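# Seat an unlatched LC fibre plug in a patch panel

## Task

In the patch panel, find the LC plug in the 4th column counting from the left, 6th block counting from the top, 4th hole counting from the top. It is not latched yet. Press it further in until it latches. Every other fibre is carrying traffic, so none of them may be pulled out or unlatched. No fibre may be bent sharply, including the one being pushed. The robot must not tip over or be left leaning, or the task fails.

## Robot and tools

ROBOT. TidyBot++: a mobile base 0.54 m long, 0.50 m wide and 0.38 m high on four driven casters. It carries one seven-joint arm with a two-finger gripper. The shoulder sits 0.12 m ahead of the base centre, 0.68 m above the floor. Segment lengths: upper arm 0.42 m, forearm 0.31 m, wrist to hand point 0.31 m. The arm starts folded with the hand pointing down, reaching up to 0.08 m past the base front. Closed fingertips extend about 20 mm beyond the hand point. Cameras: base_camera (644x364, pinhole) and wrist_camera (644x476 fisheye, looking along the hand).

FRAMES. Base frame: origin on the floor below the base centre, x forward, y left, z up, in metres. hand_pose and hand_target are reported in it. The hand point lies midway between the finger pads. The hand's own z axis runs out along the fingers, and the fingers open and close along its y axis. Odometry frame: where the base frame was when the scene began. base_odometry counts wheel turns only, so slip shows as travel. Its heading is in radians, left positive, within -3.142 to 3.142.

TOOL move. Every argument is optional. A call with no action only reports state and images.
- base: an object of relative offsets measured along the base's axes as they are when the command starts. translate_m, metres, forward positive, -2 to 2. strafe_m, metres, left positive, -2 to 2. rotate_rad, radians, counter-clockwise from above positive, -6.3 to 6.3.
- joints: absolute angles in radians, keyed by name. joint_1_rad: any angle; positive turns the arm clockwise seen from above, opposite to heading. joint_2_rad (shoulder): -2.249 to 2.249; 0 is upper arm vertical. joint_3_rad: any angle. joint_4_rad (elbow): -2.579 to 2.579; 0 is straight. joint_5_rad: any angle. joint_6_rad (wrist): -2.099 to 2.099. joint_7_rad: any angle; with the hand down, positive turns it counter-clockwise from above. gripper_pos: 0 (open, gap about 85 mm) to 1 (closed, roughly 100 to 150 N per finger). Joints with unlimited range take the shorter way round, so send steps under half a turn.
- target: one flat list of 7 numbers, an absolute hand pose in the base frame: x, y, z in metres, then the quaternion qw, qx, qy, qz. Alongside it, joints may hold only gripper_pos. The controller solves the joint angles itself and may swing the elbow. Results usually land within 3 cm. To refine, add (wanted position minus hand_pose) to your previous target. To hold still, resend hand_target, not hand_pose.
- speeds: caps for this action only. translate_m and strafe_m 0.05 to 0.5 m/s (give just one when both move); rotate_rad 0.1 to 1.57 rad/s.
- cameras: a list drawn from base_camera, wrist_camera, all; [] means none; omitted means all.
- blocking: true or omitted waits until everything rests. false returns within about 0.5 s while motion continues.
An action lasts at most 15 s, and a base move times out after 14 s.

TOOL wait: seconds from 0 to 10; returns state and images. TOOL stop: brakes all running motions. TOOL zoom_image: camera plus region [x0, y0, x1, y1] in image pixels from the top-left, at most 504 by 504. TOOL finished_scene: scene is the current scene's number. It ends the scene irreversibly, and the plug must stay latched without the robot.

RESULT LINES. base_status, joint_status and hand_status give each motion's outcome. done: reached (for the base, the wheels turned the full amount, even if they slipped; for the hand, within 10 mm and 2 degrees). moving: still running. off_target: it came to rest elsewhere and may still be pushing. contact_stop or time_out: an uncommanded stop; the part then holds where it rests. not_followed: targets withheld by a check. stopped: braked by stop. "joint command not followed" with "cause:" flags a predicted self-collision. "pose unreachable" flags a target the check refused. move summarises the action; "earlier move" reports a non-blocking move's progress; on_its_own lists motions you did not command; pictures names the images in order. base_tilt is in degrees, forward and right positive. motor_effort is a percentage of each motor's maximum, with the peak in brackets; a rising value means pushing. ARM HIT means a hard hit on the base or on the arm itself. MOTOR HOT warns of heating. An OVER-TEMPERATURE FAULT or limit_stop_at_motor_heat means the arm sinks and must be re-sent its target afterwards. torque_fault marks a joint stopped for 10 s after a sensor limit (104.5 N m for joints 1 to 4, 51.3 N m for 5 to 7). A refused call or an uncommanded stop cancels the rest of that reply's calls.

CAUTIONS. The arm does not avoid obstacles and keeps pushing when blocked. Each nudge toward a blocked target pushes harder, so inserting a plug needs small steps while watching motor_effort. Press along the plug's axis without bending fibres. Keep fingers off the neighbouring live plugs. A raised arm caught on something while the base drives, a strong sideways push, or reaching far out from the fold can tip the robot. Withdrawing the arm or backing off straightens a small lean. Avoid slams, drops and heavy gripper loads. No check keeps the arm off the base. A hand pointing down reaches at most about 0.94 m high, and only near the base. Odometry and hand_pose may be off by a centimetre or more, so trust the camera images and zoom in to confirm latching.

Each tool is called as name([rows], argument=value, ...), one row to a line, values as JSON.

## Session

move()

Scene clock: 0.00 s.
base_odometry: x=+0.000 y=+0.000 heading=+0.000
base_tilt: forward=+0.0 right=-0.3
base_status: not commanded
joint_positions: joint_1_rad=+0.032 joint_2_rad=-0.380 joint_3_rad=+3.101 joint_4_rad=-2.507 joint_5_rad=-0.010 joint_6_rad=-0.856 joint_7_rad=+1.591 gripper_pos=+0.000
joint_status: not commanded
motor_effort: joint_1_rad=+0 joint_2_rad=-1 joint_3_rad=+0 joint_4_rad=+14 joint_5_rad=+0 joint_6_rad=+1 joint_7_rad=+0
hand_pose: x=+0.2788 y=+0.0036 z=+0.5990 quat_wxyz=(+0.004, +0.997, +0.011, +0.079) (m; base frame)
hand_target: x=+0.2784 y=+0.0036 z=+0.5987 quat_wxyz=(+0.004, +0.997, +0.011, +0.079) (m; base frame)
hand_status: not commanded
pictures: base_camera, wrist_camera

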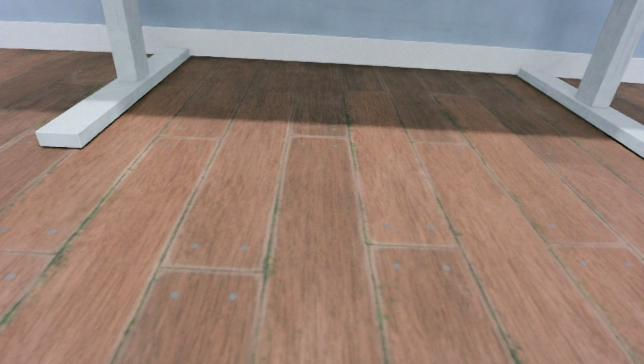

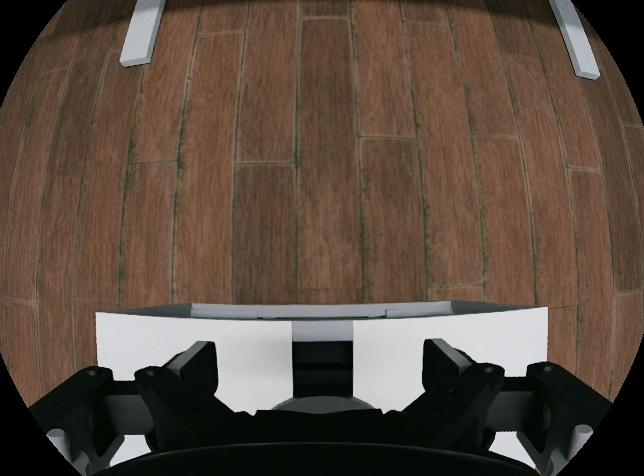

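move(joints={"joint_1_rad":0.0,"joint_2_rad":-0.7,"joint_3_rad":3.14,"joint_4_rad":-2.27,"joint_5_rad":0,"joint_6_rad":0,"joint_7_rad":1.57})

Scene clock: 8.00 s.
move: done
base_odometry: x=+0.000 y=+0.000 heading=+0.000
base_tilt: forward=-0.1 right=-0.4
base_status: not commanded
joint_positions: joint_1_rad=+0.017 joint_2_rad=-0.691 joint_3_rad=+3.118 joint_4_rad=-2.277 joint_5_rad=-0.010 joint_6_rad=-0.066 joint_7_rad=+1.591 gripper_pos=+0.000
joint_status: all done
motor_effort: joint_1_rad=+0(1) joint_2_rad=+2(5) joint_3_rad=+0(1) joint_4_rad=+22(22) joint_5_rad=+0(1) joint_6_rad=+8(9) joint_7_rad=+0(2)
hand_pose: x=+0.4752 y=+0.0064 z=+0.9757 quat_wxyz=(+0.008, +0.735, +0.009, +0.678) (m; base frame)
hand_target: x=+0.4736 y=+0.0021 z=+1.0041 quat_wxyz=(+0.000, +0.707, +0.001, +0.707) (m; base frame)
hand_status: not commanded
pictures: base_camera, wrist_camera
camera_calibration:
wrist_camera: T_world_to_cam=[[-0.00329248, -0.999659, 0.025897, -0.0217927], [-0.0623418, -0.0256416, -0.997725, 1.06185], [0.998049, -0.00489945, -0.0622361, -0.279559], [0, 0, 0, 1]] pos_world=[0.345139, 0.00407253, 1.0426]

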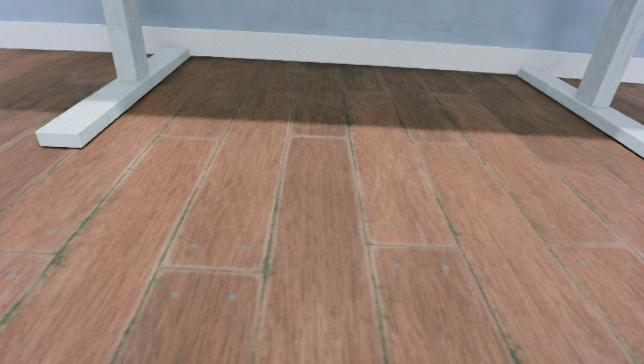

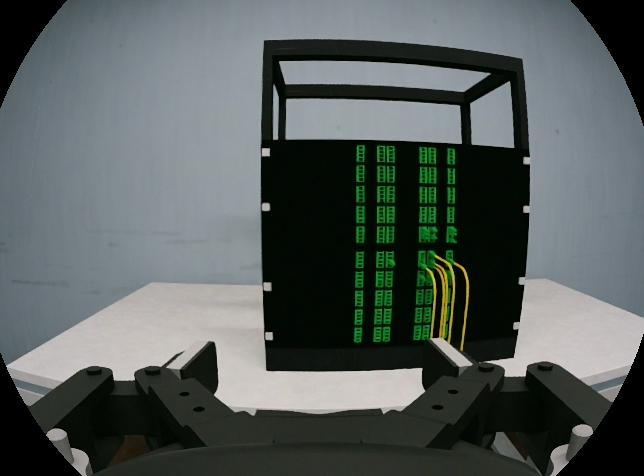

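zoom_image(camera="wrist_camera", region=[250, 130, 540, 370])

zoom_image(camera="wrist_camera", region=[370, 215, 480, 295])

Scaled by 1.738.

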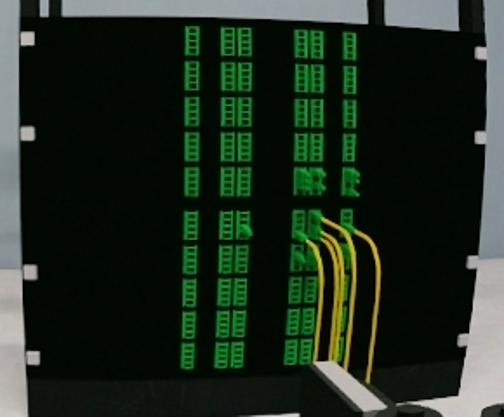

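Scaled by 4.582.

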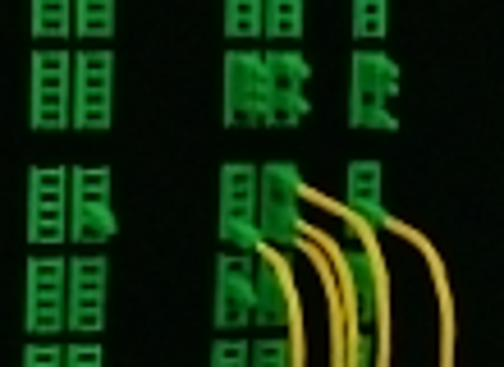

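move(base={"translate_m":0.2,"strafe_m":-0.177}, joints={"joint_1_rad":-0.017,"joint_2_rad":-0.7,"joint_3_rad":3.162,"joint_4_rad":-2.26,"joint_5_rad":0.01,"joint_6_rad":0.09,"joint_7_rad":1.55}, speeds={"translate_m":0.2})

zoom_image(camera="wrist_camera", region=[240, 160, 400, 320])

Scene clock: 33.17 s.
move: done
base_odometry: x=+0.200 y=-0.177 heading=+0.000
base_tilt: forward=+0.0 right=-0.3
base_status: done
joint_positions: joint_1_rad=-0.003 joint_2_rad=-0.694 joint_3_rad=+3.145 joint_4_rad=-2.268 joint_5_rad=-0.010 joint_6_rad=+0.035 joint_7_rad=+1.587 gripper_pos=+0.000
joint_status: all done
motor_effort: joint_1_rad=+0(1) joint_2_rad=+2(6) joint_3_rad=+0(2) joint_4_rad=+21(23) joint_5_rad=+0(1) joint_6_rad=+8(10) joint_7_rad=+0(1)
hand_pose: x=+0.4754 y=+0.0004 z=+1.0143 quat_wxyz=(+0.002, +0.696, +0.001, +0.718) (m; base frame)
hand_target: x=+0.4722 y=-0.0026 z=+1.0384 quat_wxyz=(-0.009, +0.671, -0.008, +0.742) (m; base frame)
hand_status: not commanded
pictures: base_camera, wrist_camera
camera_calibration:
wrist_camera: T_world_to_cam=[[-0.00659378, -0.999969, 0.00419567, -0.00521852], [0.0509831, -0.00452648, -0.998689, 1.04731], [0.998678, -0.00637123, 0.0510114, -0.392559], [0, 0, 0, 1]] pos_world=[0.33861, -0.00297879, 1.06599]

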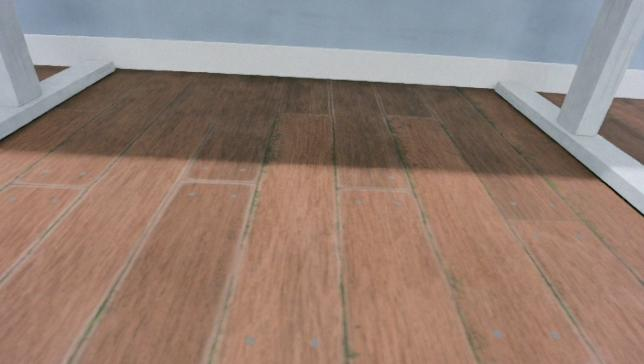

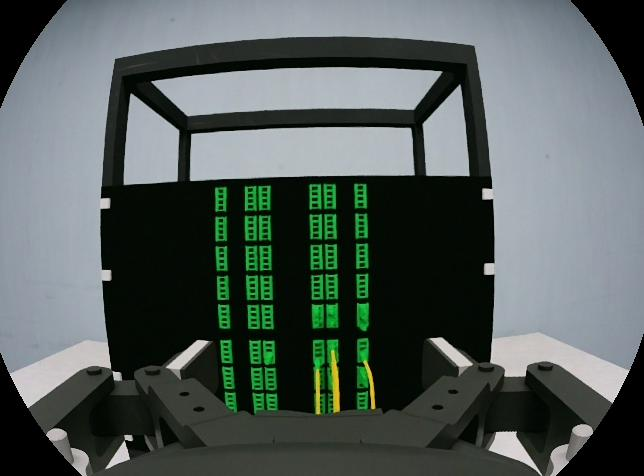

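Scaled by 3.150.

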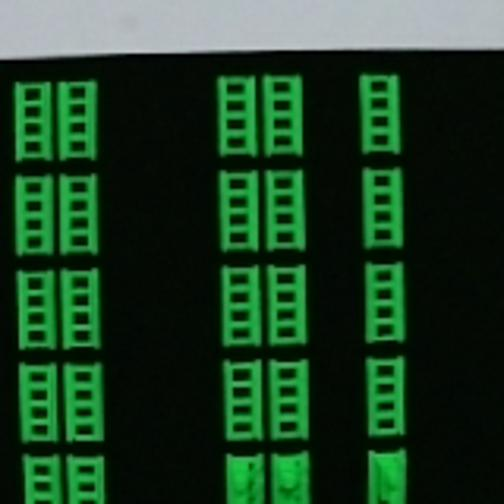

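zoom_image(camera="wrist_camera", region=[300, 290, 400, 420])

move(joints={"gripper_pos":0.9})

zoom_image(camera="wrist_camera", region=[200, 276, 440, 476])

Scaled by 3.877.

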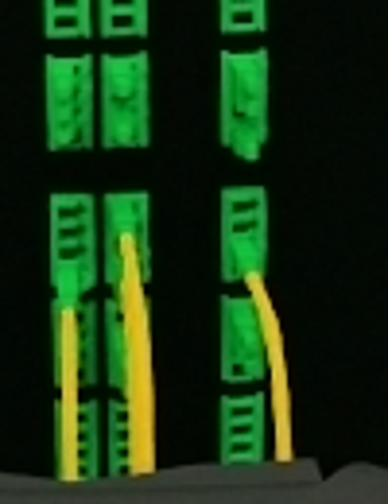

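Scene clock: 37.03 s.
move: done
base_odometry: x=+0.200 y=-0.177 heading=+0.000
base_tilt: forward=-0.1 right=-0.3
base_status: not commanded
joint_positions: joint_1_rad=-0.003 joint_2_rad=-0.694 joint_3_rad=+3.145 joint_4_rad=-2.268 joint_5_rad=-0.010 joint_6_rad=+0.035 joint_7_rad=+1.587 gripper_pos=+0.900
joint_status: all done
motor_effort: joint_1_rad=+0(1) joint_2_rad=+2(3) joint_3_rad=+0(0) joint_4_rad=+21(22) joint_5_rad=+0(1) joint_6_rad=+8(9) joint_7_rad=+0(1)
hand_pose: x=+0.4754 y=+0.0004 z=+1.0143 quat_wxyz=(+0.002, +0.696, +0.001, +0.718) (m; base frame)
hand_target: x=+0.4722 y=-0.0026 z=+1.0384 quat_wxyz=(-0.009, +0.671, -0.008, +0.742) (m; base frame)
hand_status: not commanded
pictures: base_camera, wrist_camera
camera_calibration:
wrist_camera: T_world_to_cam=[[-0.00659378, -0.999969, 0.00419567, -0.00521852], [0.0509831, -0.00452648, -0.998689, 1.04731], [0.998678, -0.00637123, 0.0510114, -0.392559], [0, 0, 0, 1]] pos_world=[0.33861, -0.00297879, 1.06599]

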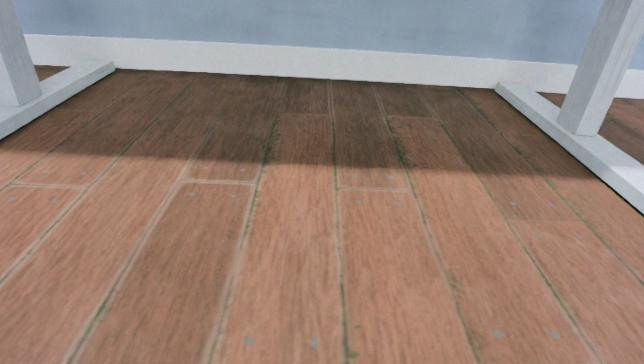

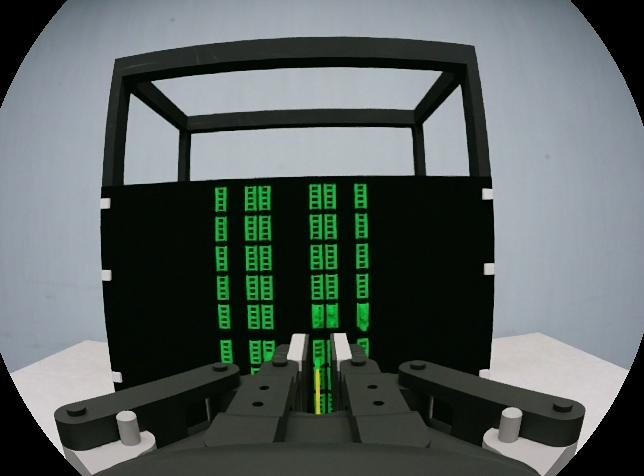

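Scaled by 2.100.

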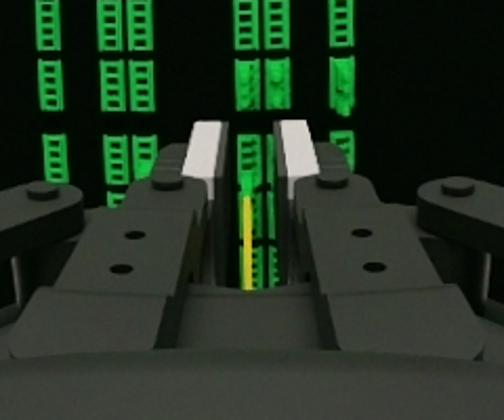

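move(joints={"joint_1_rad":-0.002,"joint_2_rad":-0.409,"joint_3_rad":3.16,"joint_4_rad":-2.283,"joint_5_rad":0.02,"joint_6_rad":0.37,"joint_7_rad":1.54})

zoom_image(camera="wrist_camera", region=[260, 230, 400, 350])

Scene clock: 53.37 s.
move: done
base_odometry: x=+0.200 y=-0.177 heading=+0.000
base_tilt: forward=+0.0 right=-0.3
base_status: not commanded
joint_positions: joint_1_rad=-0.003 joint_2_rad=-0.420 joint_3_rad=+3.145 joint_4_rad=-2.268 joint_5_rad=-0.010 joint_6_rad=+0.304 joint_7_rad=+1.587 gripper_pos=+0.900
joint_status: all done
motor_effort: joint_1_rad=+1(1) joint_2_rad=-6(8) joint_3_rad=+0(1) joint_4_rad=+21(22) joint_5_rad=+0(2) joint_6_rad=+8(10) joint_7_rad=+1(1)
hand_pose: x=+0.5609 y=-0.0004 z=+0.9887 quat_wxyz=(+0.003, +0.697, +0.000, +0.717) (m; base frame)
hand_target: x=+0.5625 y=-0.0053 z=+0.9948 quat_wxyz=(-0.004, +0.683, -0.009, +0.730) (m; base frame)
hand_status: not commanded
pictures: base_camera, wrist_camera
camera_calibration:
wrist_camera: T_world_to_cam=[[-0.00976315, -0.999937, 0.00546888, -0.0047863], [0.0466776, -0.00591892, -0.998892, 1.01997], [0.998862, -0.00949706, 0.0467325, -0.472551], [0, 0, 0, 1]] pos_world=[0.424357, -0.0032367, 1.04095]

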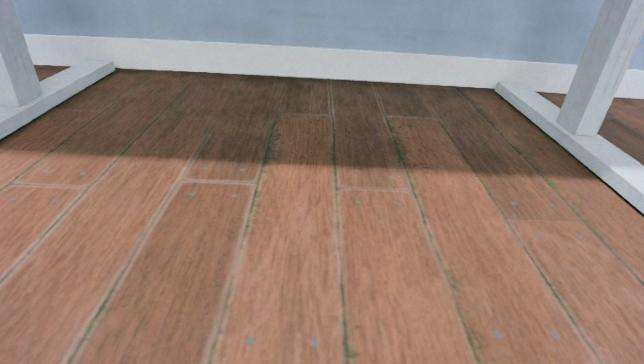

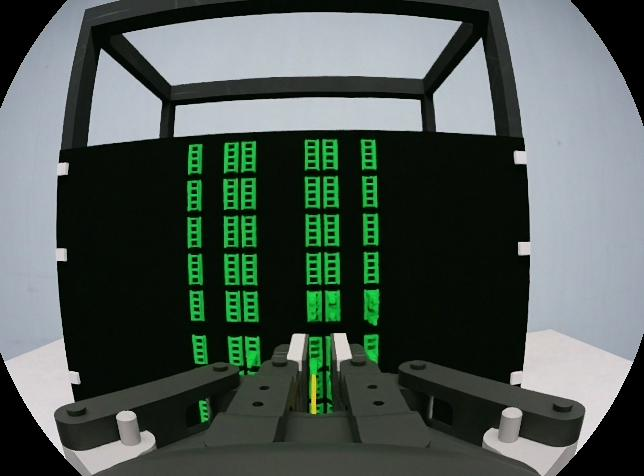

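Scaled by 3.600.

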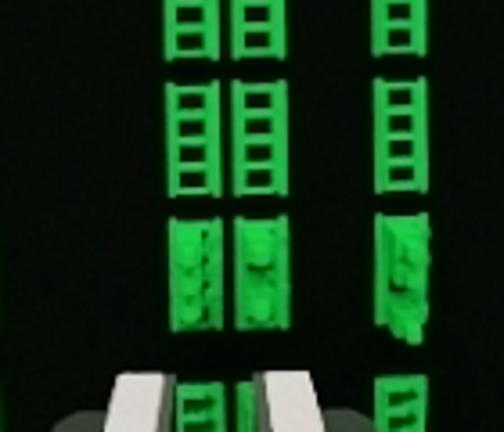

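zoom_image(camera="wrist_camera", region=[280, 320, 360, 420])

Scaled by 5.040.

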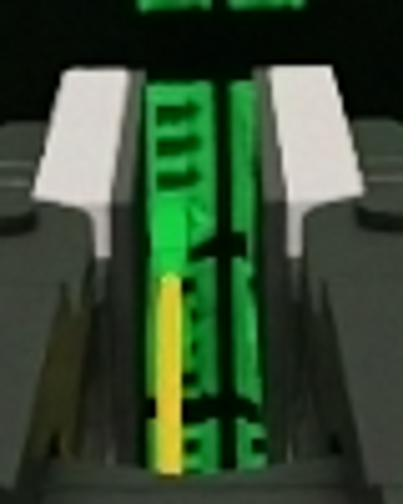

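move(joints={"joint_1_rad":-0.002,"joint_2_rad":-0.360,"joint_3_rad":3.16,"joint_4_rad":-2.377,"joint_5_rad":0.02,"joint_6_rad":0.50,"joint_7_rad":1.54}, base={"strafe_m":0.0035,"translate_m":0.03}, cameras=["wrist_camera"])

zoom_image(camera="wrist_camera", region=[270, 310, 370, 410])

Scene clock: 84.27 s.
move: done
base_odometry: x=+0.230 y=-0.174 heading=+0.000
base_tilt: forward=+0.1 right=-0.3
base_status: done
joint_positions: joint_1_rad=-0.003 joint_2_rad=-0.366 joint_3_rad=+3.145 joint_4_rad=-2.356 joint_5_rad=-0.010 joint_6_rad=+0.436 joint_7_rad=+1.587 gripper_pos=+0.900
joint_status: all done
motor_effort: joint_1_rad=+0(1) joint_2_rad=-8(10) joint_3_rad=+0(2) joint_4_rad=+20(21) joint_5_rad=+0(1) joint_6_rad=+8(9) joint_7_rad=+1(2)
hand_pose: x=+0.5669 y=-0.0007 z=+0.9515 quat_wxyz=(+0.004, +0.701, +0.000, +0.713) (m; base frame)
hand_target: x=+0.5654 y=-0.0042 z=+0.9567 quat_wxyz=(-0.005, +0.688, -0.009, +0.726) (m; base frame)
hand_status: not commanded
pictures: wrist_camera
camera_calibration:
wrist_camera: T_world_to_cam=[[-0.0110172, -0.99992, 0.0062076, -0.00484513], [0.0349122, -0.00658885, -0.999369, 0.989708], [0.99933, -0.0107936, 0.034982, -0.46587], [0, 0, 0, 1]] pos_world=[0.430951, -0.00335211, 1.00541]

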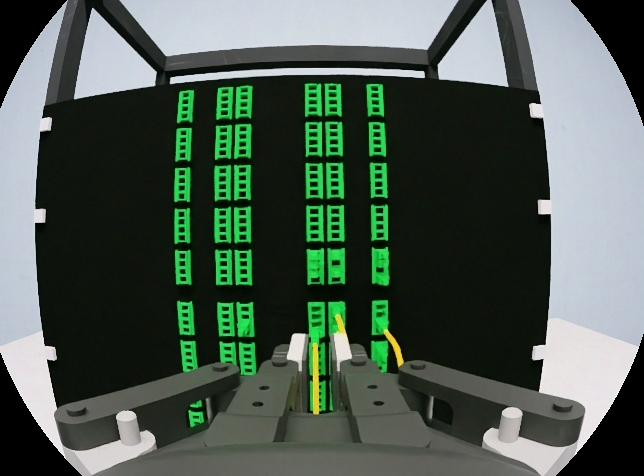

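Scaled by 5.040.

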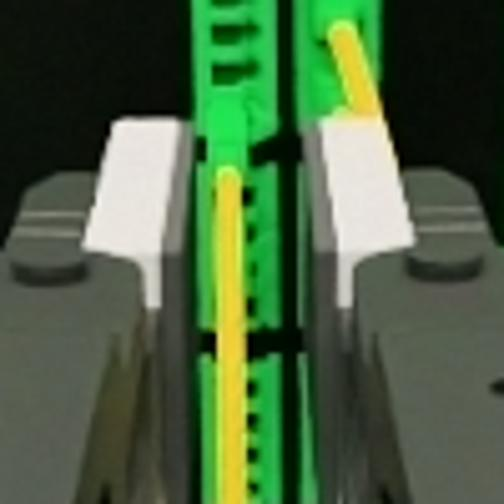

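move(joints={"joint_1_rad":-0.002,"joint_2_rad":-0.350,"joint_3_rad":3.16,"joint_4_rad":-2.398,"joint_5_rad":0.02,"joint_6_rad":0.512,"joint_7_rad":1.54}, base={"strafe_m":0.0015,"translate_m":0.05}, speeds={"translate_m":0.05}, cameras=["wrist_camera"])

zoom_image(camera="wrist_camera", region=[270, 290, 370, 390])

Scene clock: 101.27 s.
move: done
base_odometry: x=+0.280 y=-0.172 heading=+0.000
base_tilt: forward=+0.0 right=-0.2
base_status: done
joint_positions: joint_1_rad=-0.003 joint_2_rad=-0.360 joint_3_rad=+3.145 joint_4_rad=-2.376 joint_5_rad=-0.010 joint_6_rad=+0.452 joint_7_rad=+1.587 gripper_pos=+0.900
joint_status: all done
motor_effort: joint_1_rad=+1(1) joint_2_rad=-7(10) joint_3_rad=+0(1) joint_4_rad=+20(21) joint_5_rad=+0(1) joint_6_rad=+8(9) joint_7_rad=+0(1)
hand_pose: x=+0.5659 y=-0.0008 z=+0.9423 quat_wxyz=(+0.004, +0.705, +0.000, +0.709) (m; base frame)
hand_target: x=+0.5653 y=-0.0041 z=+0.9436 quat_wxyz=(-0.005, +0.695, -0.009, +0.719) (m; base frame)
hand_status: not commanded
pictures: wrist_camera
camera_calibration:
wrist_camera: T_world_to_cam=[[-0.0110956, -0.999918, 0.00638847, -0.00495438], [0.0255253, -0.00667001, -0.999652, 0.986085], [0.999613, -0.0109286, 0.0255972, -0.455809], [0, 0, 0, 1]] pos_world=[0.430408, -0.00335815, 0.997441]

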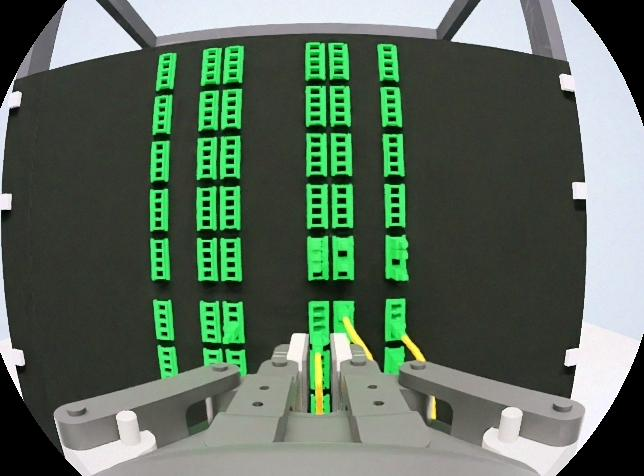

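Scaled by 5.040.

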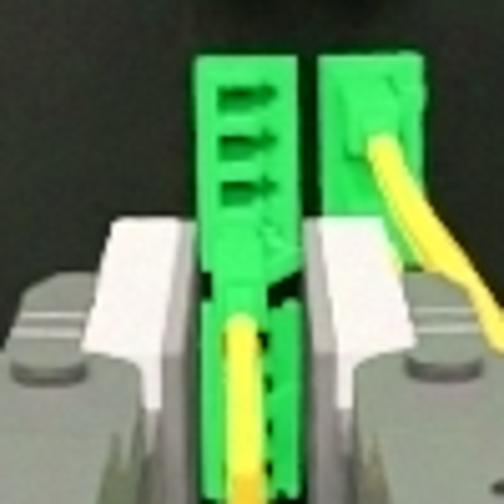

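move(joints={"joint_1_rad":-0.002,"joint_2_rad":-0.342,"joint_3_rad":3.16,"joint_4_rad":-2.415,"joint_5_rad":0.02,"joint_6_rad":0.537,"joint_7_rad":1.54}, base={"translate_m":0.035}, speeds={"translate_m":0.05}, cameras=["wrist_camera"])

zoom_image(camera="wrist_camera", region=[270, 290, 370, 390])

Scene clock: 116.97 s.
move: done
base_odometry: x=+0.316 y=-0.172 heading=+0.000
base_tilt: forward=+0.1 right=-0.3
base_status: done
joint_positions: joint_1_rad=-0.003 joint_2_rad=-0.355 joint_3_rad=+3.145 joint_4_rad=-2.393 joint_5_rad=-0.010 joint_6_rad=+0.478 joint_7_rad=+1.587 gripper_pos=+0.900
joint_status: all done
motor_effort: joint_1_rad=+1(2) joint_2_rad=-7(9) joint_3_rad=+0(1) joint_4_rad=+20(21) joint_5_rad=+0(1) joint_6_rad=+8(9) joint_7_rad=+0(1)
hand_pose: x=+0.5648 y=-0.0008 z=+0.9384 quat_wxyz=(+0.004, +0.703, +0.000, +0.711) (m; base frame)
hand_target: x=+0.5647 y=-0.0039 z=+0.9378 quat_wxyz=(-0.005, +0.695, -0.009, +0.719) (m; base frame)
hand_status: not commanded
pictures: wrist_camera
camera_calibration:
wrist_camera: T_world_to_cam=[[-0.0113789, -0.999914, 0.00647393, -0.00492739], [0.0303514, -0.00681675, -0.999516, 0.979348], [0.999475, -0.0111769, 0.0304264, -0.459132], [0, 0, 0, 1]] pos_world=[0.42911, -0.00338265, 0.992876]

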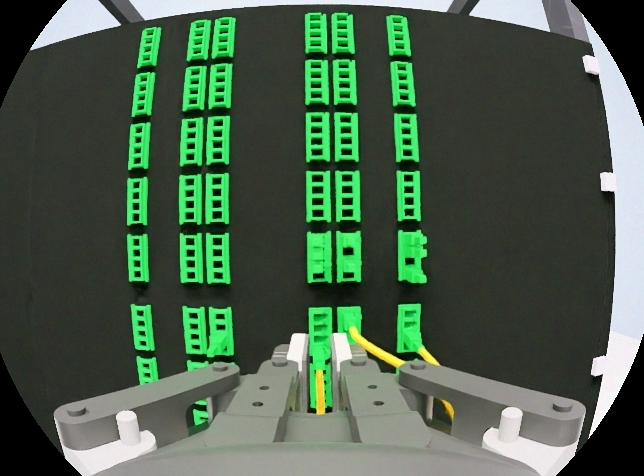

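Scaled by 5.040.

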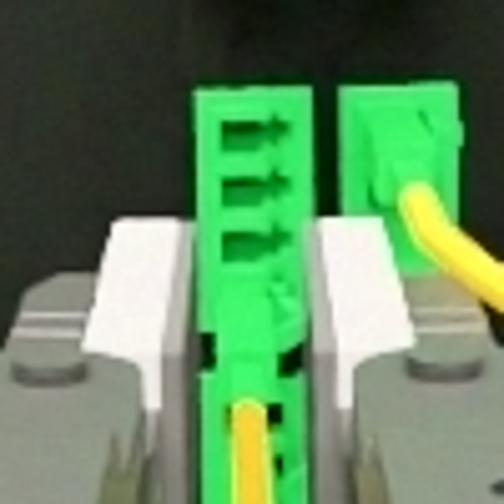

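move(joints={"joint_1_rad":-0.002,"joint_2_rad":-0.332,"joint_3_rad":3.16,"joint_4_rad":-2.434,"joint_5_rad":0.02,"joint_6_rad":0.566,"joint_7_rad":1.54}, cameras=[])

move(base={"translate_m":0.018}, speeds={"translate_m":0.05}, cameras=["wrist_camera"])

zoom_image(camera="wrist_camera", region=[270, 290, 370, 390])

Scene clock: 124.57 s.
move: done
base_odometry: x=+0.316 y=-0.172 heading=+0.000
base_tilt: forward=+0.0 right=-0.3
base_status: not commanded
joint_positions: joint_1_rad=-0.003 joint_2_rad=-0.350 joint_3_rad=+3.145 joint_4_rad=-2.411 joint_5_rad=-0.010 joint_6_rad=+0.509 joint_7_rad=+1.587 gripper_pos=+0.900
joint_status: all done
motor_effort: joint_1_rad=+1(2) joint_2_rad=-7(8) joint_3_rad=+0(1) joint_4_rad=+19(20) joint_5_rad=+0(1) joint_6_rad=+9(9) joint_7_rad=+0(1)
hand_pose: x=+0.5634 y=-0.0009 z=+0.9348 quat_wxyz=(+0.004, +0.701, +0.000, +0.714) (m; base frame)
hand_target: x=+0.5642 y=-0.0037 z=+0.9312 quat_wxyz=(-0.005, +0.695, -0.008, +0.719) (m; base frame)
hand_status: not commanded
pictures: none
No camera images: "cameras" was empty.

Scene clock: 125.40 s.
move: done
base_odometry: x=+0.334 y=-0.172 heading=+0.000
base_tilt: forward=-0.1 right=-0.3
base_status: done
joint_positions: joint_1_rad=-0.007 joint_2_rad=-0.346 joint_3_rad=+3.145 joint_4_rad=-2.411 joint_5_rad=-0.005 joint_6_rad=+0.509 joint_7_rad=+1.587 gripper_pos=+0.900
joint_status: not commanded
motor_effort: joint_1_rad=+2(4) joint_2_rad=-7(8) joint_3_rad=+2(4) joint_4_rad=+19(20) joint_5_rad=-1(2) joint_6_rad=+8(9) joint_7_rad=+0(1)
hand_pose: x=+0.5644 y=+0.0018 z=+0.9328 quat_wxyz=(+0.003, +0.702, +0.004, +0.712) (m; base frame)
hand_target: x=+0.5642 y=-0.0037 z=+0.9312 quat_wxyz=(-0.005, +0.695, -0.008, +0.719) (m; base frame)
hand_status: not commanded
pictures: wrist_camera
camera_calibration:
wrist_camera: T_world_to_cam=[[-0.00484556, -0.999924, 0.0113139, -0.0104513], [0.0331531, -0.0114684, -0.999384, 0.972101], [0.999439, -0.00446749, 0.0332062, -0.461097], [0, 0, 0, 1]] pos_world=[0.42856, -0.00136203, 0.986932]

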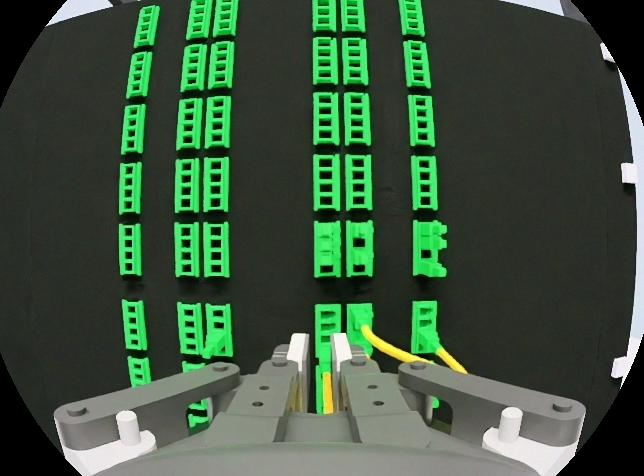

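Scaled by 5.040.

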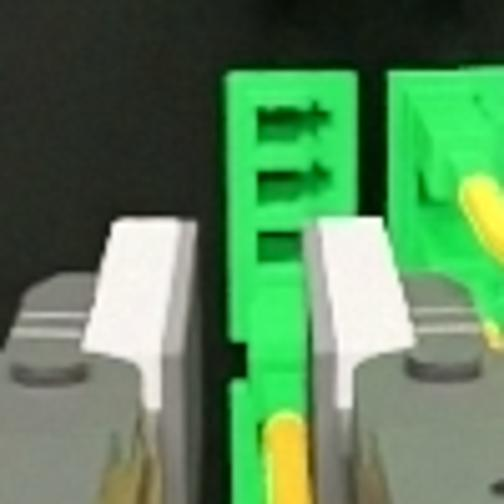

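wait(seconds=0.5, cameras=["wrist_camera"])

zoom_image(camera="wrist_camera", region=[300, 290, 420, 410])

Scene clock: 130.30 s.
base_odometry: x=+0.334 y=-0.172 heading=+0.000
base_tilt: forward=+0.1 right=-0.3
base_status: done
joint_positions: joint_1_rad=-0.007 joint_2_rad=-0.346 joint_3_rad=+3.145 joint_4_rad=-2.411 joint_5_rad=-0.005 joint_6_rad=+0.509 joint_7_rad=+1.587 gripper_pos=+0.900
joint_status: not commanded
motor_effort: joint_1_rad=+2(4) joint_2_rad=-7(8) joint_3_rad=+2(4) joint_4_rad=+19(20) joint_5_rad=-1(2) joint_6_rad=+8(9) joint_7_rad=+1(1)
hand_pose: x=+0.5644 y=+0.0018 z=+0.9328 quat_wxyz=(+0.003, +0.702, +0.004, +0.712) (m; base frame)
hand_target: x=+0.5642 y=-0.0037 z=+0.9312 quat_wxyz=(-0.005, +0.695, -0.008, +0.719) (m; base frame)
hand_status: not commanded
wait: 0.50 s; at rest from the start
pictures: wrist_camera
camera_calibration:
wrist_camera: T_world_to_cam=[[-0.00487447, -0.999925, 0.0112603, -0.0103943], [0.0331526, -0.0114158, -0.999385, 0.972102], [0.999438, -0.00449816, 0.0332057, -0.461097], [0, 0, 0, 1]] pos_world=[0.42856, -0.00137024, 0.986932]

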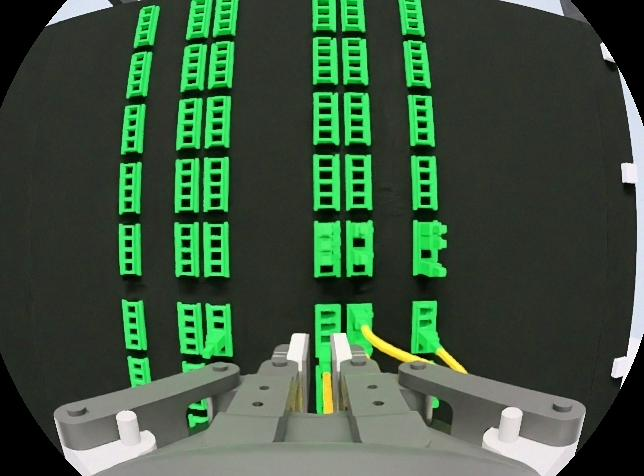

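Scaled by 4.200.

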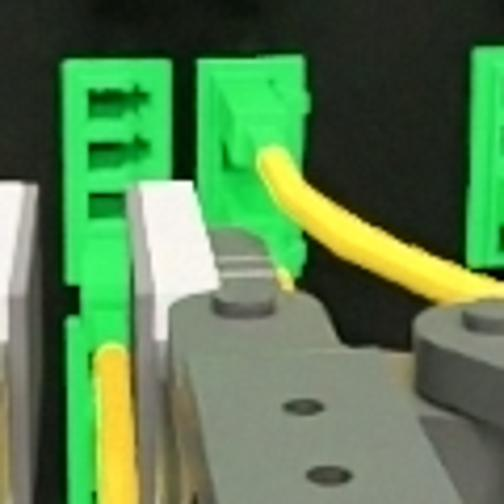

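move(joints={"gripper_pos":0.94}, cameras=["wrist_camera"])

zoom_image(camera="wrist_camera", region=[270, 290, 390, 410])

Scene clock: 147.90 s.
move: done
base_odometry: x=+0.334 y=-0.172 heading=+0.000
base_tilt: forward=+0.0 right=-0.4
base_status: not commanded
joint_positions: joint_1_rad=-0.006 joint_2_rad=-0.346 joint_3_rad=+3.148 joint_4_rad=-2.411 joint_5_rad=-0.004 joint_6_rad=+0.509 joint_7_rad=+1.587 gripper_pos=+0.940
joint_status: all done
motor_effort: joint_1_rad=+2(2) joint_2_rad=-7(7) joint_3_rad=+1(2) joint_4_rad=+20(20) joint_5_rad=-1(1) joint_6_rad=+8(8) joint_7_rad=+0(1)
hand_pose: x=+0.5644 y=+0.0002 z=+0.9328 quat_wxyz=(+0.004, +0.702, +0.003, +0.712) (m; base frame)
hand_target: x=+0.5642 y=-0.0037 z=+0.9312 quat_wxyz=(-0.005, +0.695, -0.008, +0.719) (m; base frame)
hand_status: not commanded
pictures: wrist_camera
camera_calibration:
wrist_camera: T_world_to_cam=[[-0.0079209, -0.999911, 0.0107194, -0.00978237], [0.0331134, -0.0109762, -0.999391, 0.972119], [0.99942, -0.00756112, 0.0331974, -0.461121], [0, 0, 0, 1]] pos_world=[0.428586, -0.00259793, 0.986941]

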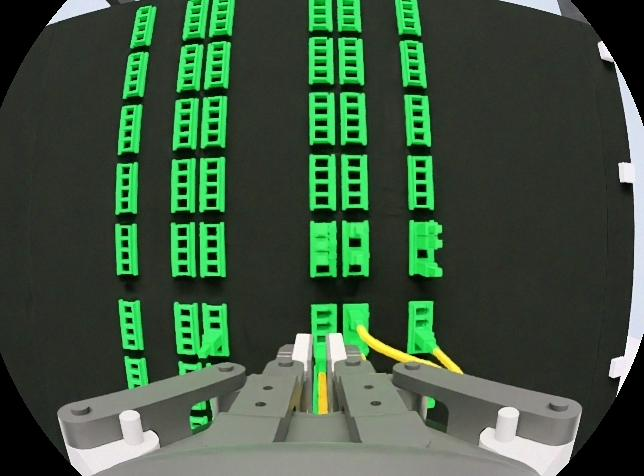

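Scaled by 4.200.

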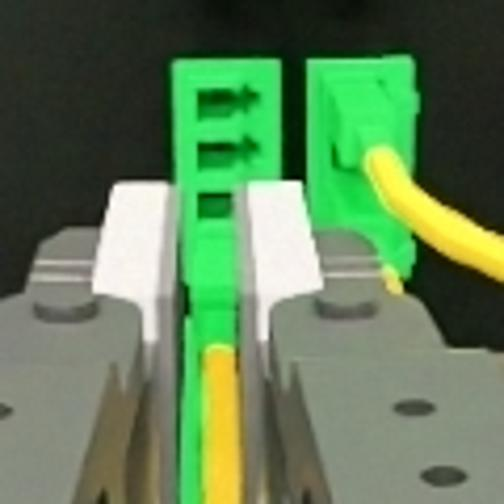

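move(joints={"gripper_pos":0.965}, cameras=["wrist_camera"])

zoom_image(camera="wrist_camera", region=[270, 290, 390, 410])

Scene clock: 153.57 s.
move: done
base_odometry: x=+0.334 y=-0.172 heading=+0.000
base_tilt: forward=+0.1 right=-0.3
base_status: not commanded
joint_positions: joint_1_rad=-0.006 joint_2_rad=-0.346 joint_3_rad=+3.149 joint_4_rad=-2.411 joint_5_rad=-0.004 joint_6_rad=+0.509 joint_7_rad=+1.587 gripper_pos=+0.965
joint_status: all done
motor_effort: joint_1_rad=+1(1) joint_2_rad=-7(8) joint_3_rad=+0(1) joint_4_rad=+20(20) joint_5_rad=+0(0) joint_6_rad=+8(9) joint_7_rad=+0(0)
hand_pose: x=+0.5645 y=-0.0004 z=+0.9328 quat_wxyz=(+0.005, +0.702, +0.002, +0.712) (m; base frame)
hand_target: x=+0.5642 y=-0.0037 z=+0.9312 quat_wxyz=(-0.005, +0.695, -0.008, +0.719) (m; base frame)
hand_status: not commanded
pictures: wrist_camera
camera_calibration:
wrist_camera: T_world_to_cam=[[-0.00898018, -0.999906, 0.0103909, -0.00943222], [0.0330999, -0.0106829, -0.999395, 0.972127], [0.999412, -0.00863081, 0.0331927, -0.461127], [0, 0, 0, 1]] pos_world=[0.428594, -0.00302609, 0.986943]

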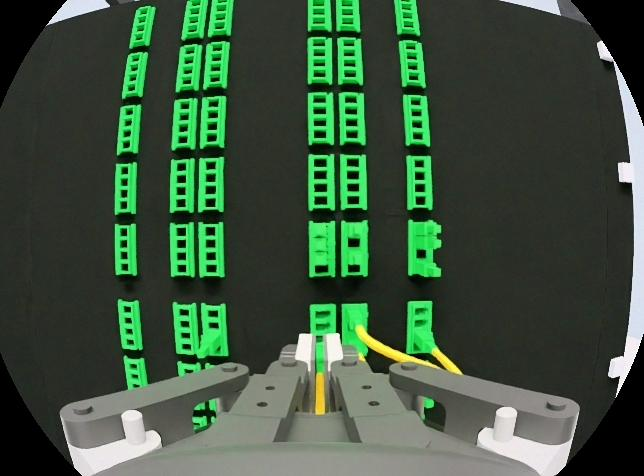

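Scaled by 4.200.

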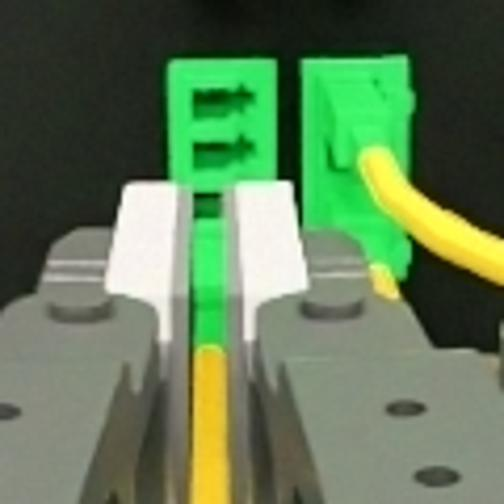

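move(base={"translate_m":0.006}, speeds={"translate_m":0.05}, cameras=["wrist_camera"])

zoom_image(camera="wrist_camera", region=[270, 290, 390, 410])

Scene clock: 159.27 s.
move: done
base_odometry: x=+0.340 y=-0.172 heading=+0.000
base_tilt: forward=+0.0 right=-0.3
base_status: done
joint_positions: joint_1_rad=-0.006 joint_2_rad=-0.347 joint_3_rad=+3.149 joint_4_rad=-2.414 joint_5_rad=-0.004 joint_6_rad=+0.511 joint_7_rad=+1.587 gripper_pos=+0.965
joint_status: not commanded
motor_effort: joint_1_rad=+0(1) joint_2_rad=-5(7) joint_3_rad=-1(2) joint_4_rad=+20(21) joint_5_rad=+0(1) joint_6_rad=+7(8) joint_7_rad=+0(1)
hand_pose: x=+0.5637 y=-0.0005 z=+0.9327 quat_wxyz=(+0.005, +0.702, +0.002, +0.712) (m; base frame)
hand_target: x=+0.5642 y=-0.0037 z=+0.9312 quat_wxyz=(-0.005, +0.695, -0.008, +0.719) (m; base frame)
hand_status: not commanded
pictures: wrist_camera
camera_calibration:
wrist_camera: T_world_to_cam=[[-0.00919435, -0.999905, 0.0103155, -0.0093506], [0.0342305, -0.0106246, -0.999357, 0.971322], [0.999372, -0.00883534, 0.0343249, -0.461391], [0, 0, 0, 1]] pos_world=[0.427766, -0.00310632, 0.986631]

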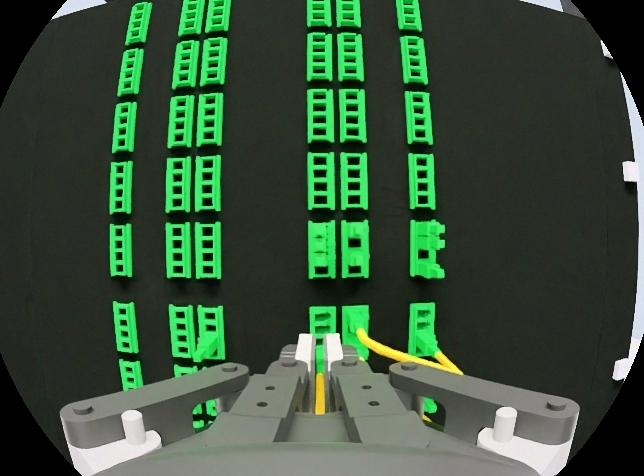

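Scaled by 4.200.

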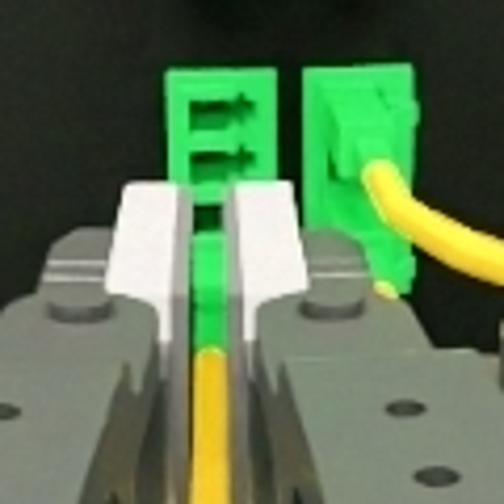

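move(base={"translate_m":0.006}, speeds={"translate_m":0.05}, cameras=["wrist_camera"])

zoom_image(camera="wrist_camera", region=[270, 290, 390, 410])

Scene clock: 163.80 s.
move: done
base_odometry: x=+0.346 y=-0.172 heading=+0.000
base_tilt: forward=+0.0 right=-0.3
base_status: done
joint_positions: joint_1_rad=-0.006 joint_2_rad=-0.360 joint_3_rad=+3.149 joint_4_rad=-2.426 joint_5_rad=-0.004 joint_6_rad=+0.516 joint_7_rad=+1.587 gripper_pos=+0.965
joint_status: not commanded
motor_effort: joint_1_rad=-1(1) joint_2_rad=-2(6) joint_3_rad=-1(2) joint_4_rad=+20(24) joint_5_rad=+0(1) joint_6_rad=+6(8) joint_7_rad=+0(1)
hand_pose: x=+0.5588 y=-0.0006 z=+0.9324 quat_wxyz=(+0.005, +0.700, +0.002, +0.714) (m; base frame)
hand_target: x=+0.5642 y=-0.0037 z=+0.9312 quat_wxyz=(-0.005, +0.695, -0.008, +0.719) (m; base frame)
hand_status: not commanded
pictures: wrist_camera
camera_calibration:
wrist_camera: T_world_to_cam=[[-0.00943918, -0.999904, 0.0101552, -0.00921133], [0.0390551, -0.0105166, -0.999182, 0.968404], [0.999192, -0.00903484, 0.0391506, -0.460916], [0, 0, 0, 1]] pos_world=[0.422636, -0.00319044, 0.98575]

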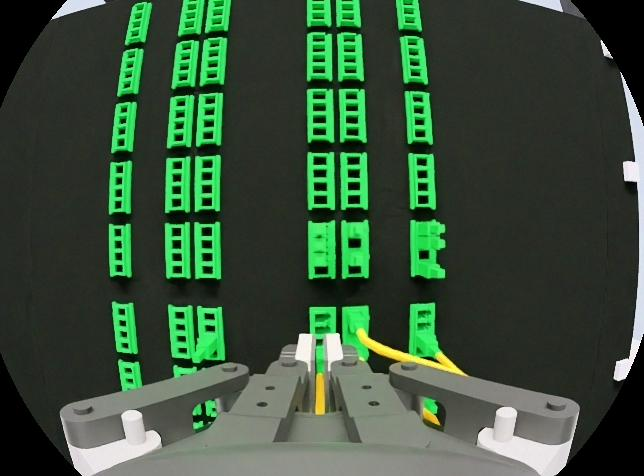

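Scaled by 4.200.

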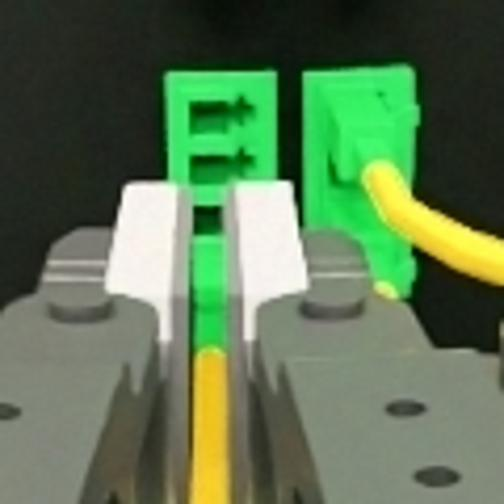

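move(base={"translate_m":0.006}, speeds={"translate_m":0.05}, cameras=["wrist_camera"])

zoom_image(camera="wrist_camera", region=[270, 290, 390, 410])

Scene clock: 169.13 s.
move: done
base_odometry: x=+0.351 y=-0.172 heading=+0.000
base_tilt: forward=+0.0 right=-0.2
base_status: done
joint_positions: joint_1_rad=-0.006 joint_2_rad=-0.373 joint_3_rad=+3.149 joint_4_rad=-2.439 joint_5_rad=-0.004 joint_6_rad=+0.519 joint_7_rad=+1.587 gripper_pos=+0.965
joint_status: not commanded
motor_effort: joint_1_rad=-1(2) joint_2_rad=+1(8) joint_3_rad=-1(2) joint_4_rad=+22(26) joint_5_rad=+1(1) joint_6_rad=+7(8) joint_7_rad=+0(1)
hand_pose: x=+0.5536 y=-0.0007 z=+0.9321 quat_wxyz=(+0.005, +0.698, +0.002, +0.716) (m; base frame)
hand_target: x=+0.5642 y=-0.0037 z=+0.9312 quat_wxyz=(-0.005, +0.695, -0.008, +0.719) (m; base frame)
hand_status: not commanded
pictures: wrist_camera
camera_calibration:
wrist_camera: T_world_to_cam=[[-0.00967736, -0.999903, 0.0100162, -0.00909118], [0.0436105, -0.0104292, -0.998994, 0.965562], [0.999002, -0.00923082, 0.0437072, -0.459852], [0, 0, 0, 1]] pos_world=[0.417196, -0.0032651, 0.98478]

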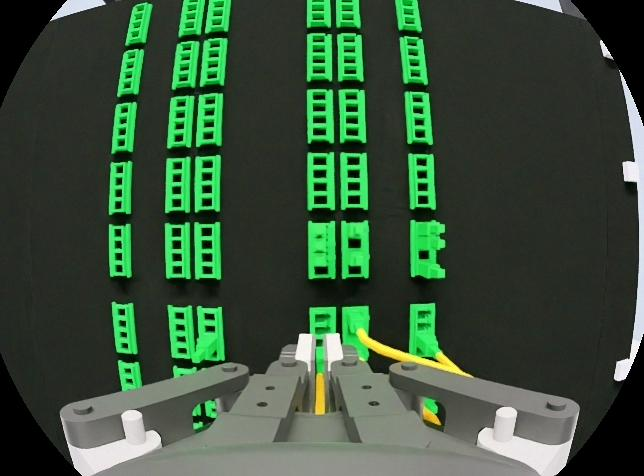

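Scaled by 4.200.

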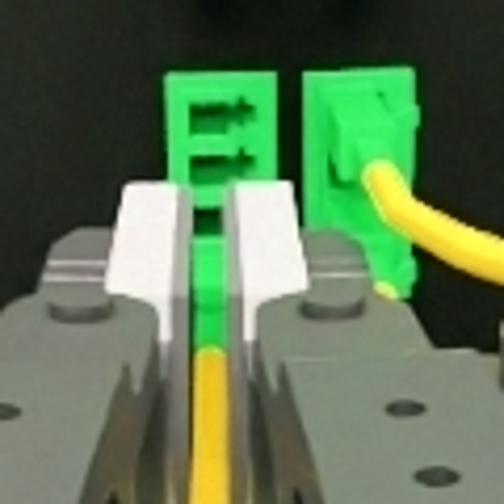

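move(base={"translate_m":-0.011}, speeds={"translate_m":0.05}, cameras=["wrist_camera"])

zoom_image(camera="wrist_camera", region=[270, 290, 390, 410])

Scene clock: 174.37 s.
move: done
base_odometry: x=+0.340 y=-0.172 heading=+0.000
base_tilt: forward=+0.0 right=-0.4
base_status: done
joint_positions: joint_1_rad=-0.006 joint_2_rad=-0.348 joint_3_rad=+3.149 joint_4_rad=-2.433 joint_5_rad=-0.004 joint_6_rad=+0.521 joint_7_rad=+1.587 gripper_pos=+0.965
joint_status: not commanded
motor_effort: joint_1_rad=+0(1) joint_2_rad=-6(7) joint_3_rad=+0(1) joint_4_rad=+19(20) joint_5_rad=+0(1) joint_6_rad=+8(8) joint_7_rad=+0(1)
hand_pose: x=+0.5607 y=-0.0006 z=+0.9248 quat_wxyz=(+0.005, +0.705, +0.002, +0.709) (m; base frame)
hand_target: x=+0.5642 y=-0.0037 z=+0.9312 quat_wxyz=(-0.005, +0.695, -0.008, +0.719) (m; base frame)
hand_status: not commanded
pictures: wrist_camera
camera_calibration:
wrist_camera: T_world_to_cam=[[-0.00951651, -0.999901, 0.0103525, -0.00932742], [0.0253897, -0.0105912, -0.999622, 0.968764], [0.999632, -0.00925006, 0.025488, -0.450154], [0, 0, 0, 1]] pos_world=[0.425303, -0.00323006, 0.979967]

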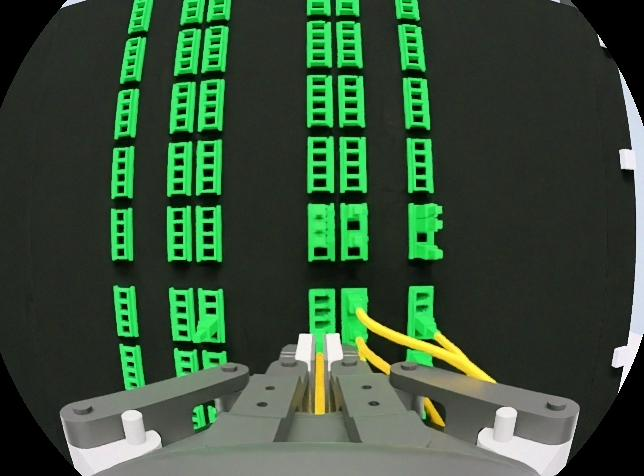

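Scaled by 4.200.

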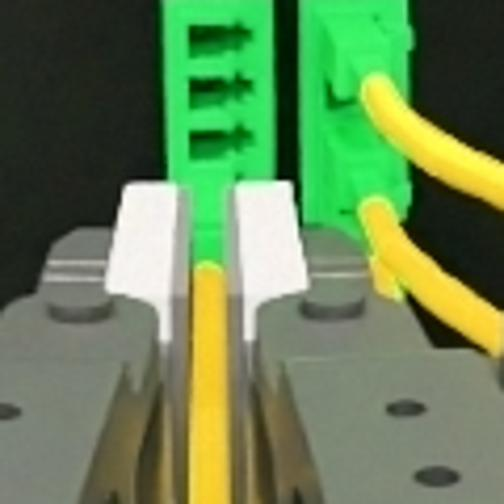

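move(joints={"gripper_pos":0.93}, cameras=[])

move(base={"translate_m":-0.04}, speeds={"translate_m":0.05}, cameras=["wrist_camera"])

zoom_image(camera="wrist_camera", region=[270, 270, 390, 390])

Scene clock: 181.40 s.
move: done
base_odometry: x=+0.340 y=-0.172 heading=+0.000
base_tilt: forward=+0.0 right=-0.4
base_status: not commanded
joint_positions: joint_1_rad=-0.007 joint_2_rad=-0.348 joint_3_rad=+3.150 joint_4_rad=-2.433 joint_5_rad=-0.001 joint_6_rad=+0.521 joint_7_rad=+1.587 gripper_pos=+0.930
joint_status: all done
motor_effort: joint_1_rad=+2(5) joint_2_rad=-6(6) joint_3_rad=+1(4) joint_4_rad=+20(20) joint_5_rad=-1(2) joint_6_rad=+8(8) joint_7_rad=+0(1)
hand_pose: x=+0.5607 y=+0.0003 z=+0.9248 quat_wxyz=(+0.005, +0.705, +0.004, +0.709) (m; base frame)
hand_target: x=+0.5642 y=-0.0037 z=+0.9312 quat_wxyz=(-0.005, +0.695, -0.008, +0.719) (m; base frame)
hand_status: not commanded
pictures: none
No camera images: "cameras" was empty.

Scene clock: 182.67 s.
move: done
base_odometry: x=+0.300 y=-0.172 heading=+0.000
base_tilt: forward=+0.1 right=-0.3
base_status: done
joint_positions: joint_1_rad=-0.007 joint_2_rad=-0.344 joint_3_rad=+3.150 joint_4_rad=-2.433 joint_5_rad=-0.001 joint_6_rad=+0.521 joint_7_rad=+1.587 gripper_pos=+0.930
joint_status: not commanded
motor_effort: joint_1_rad=+1(2) joint_2_rad=-7(9) joint_3_rad=+0(2) joint_4_rad=+19(20) joint_5_rad=+0(1) joint_6_rad=+8(9) joint_7_rad=+1(1)
hand_pose: x=+0.5616 y=+0.0003 z=+0.9233 quat_wxyz=(+0.005, +0.706, +0.004, +0.708) (m; base frame)
hand_target: x=+0.5642 y=-0.0037 z=+0.9312 quat_wxyz=(-0.005, +0.695, -0.008, +0.719) (m; base frame)
hand_status: not commanded
pictures: wrist_camera
camera_calibration:
wrist_camera: T_world_to_cam=[[-0.0068375, -0.999892, 0.012995, -0.0122986], [0.0219258, -0.0131421, -0.999673, 0.969207], [0.999736, -0.00655034, 0.0220133, -0.44782], [0, 0, 0, 1]] pos_world=[0.426367, -0.00249322, 0.978908]

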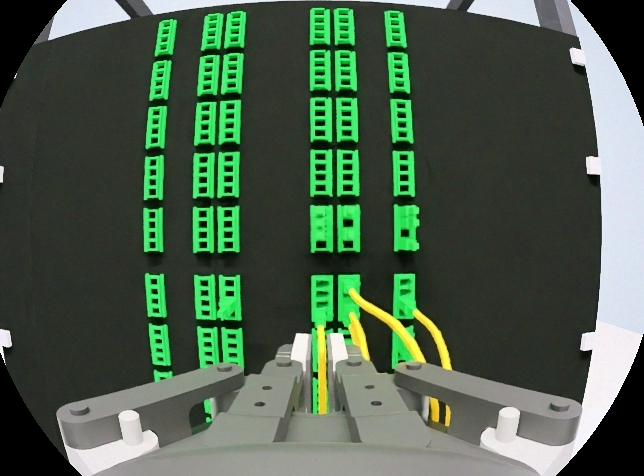

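Scaled by 4.200.

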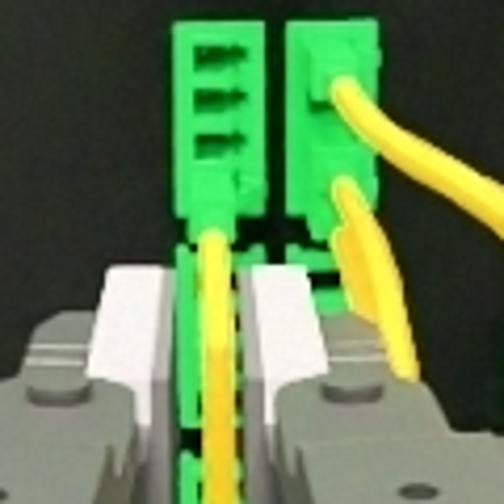

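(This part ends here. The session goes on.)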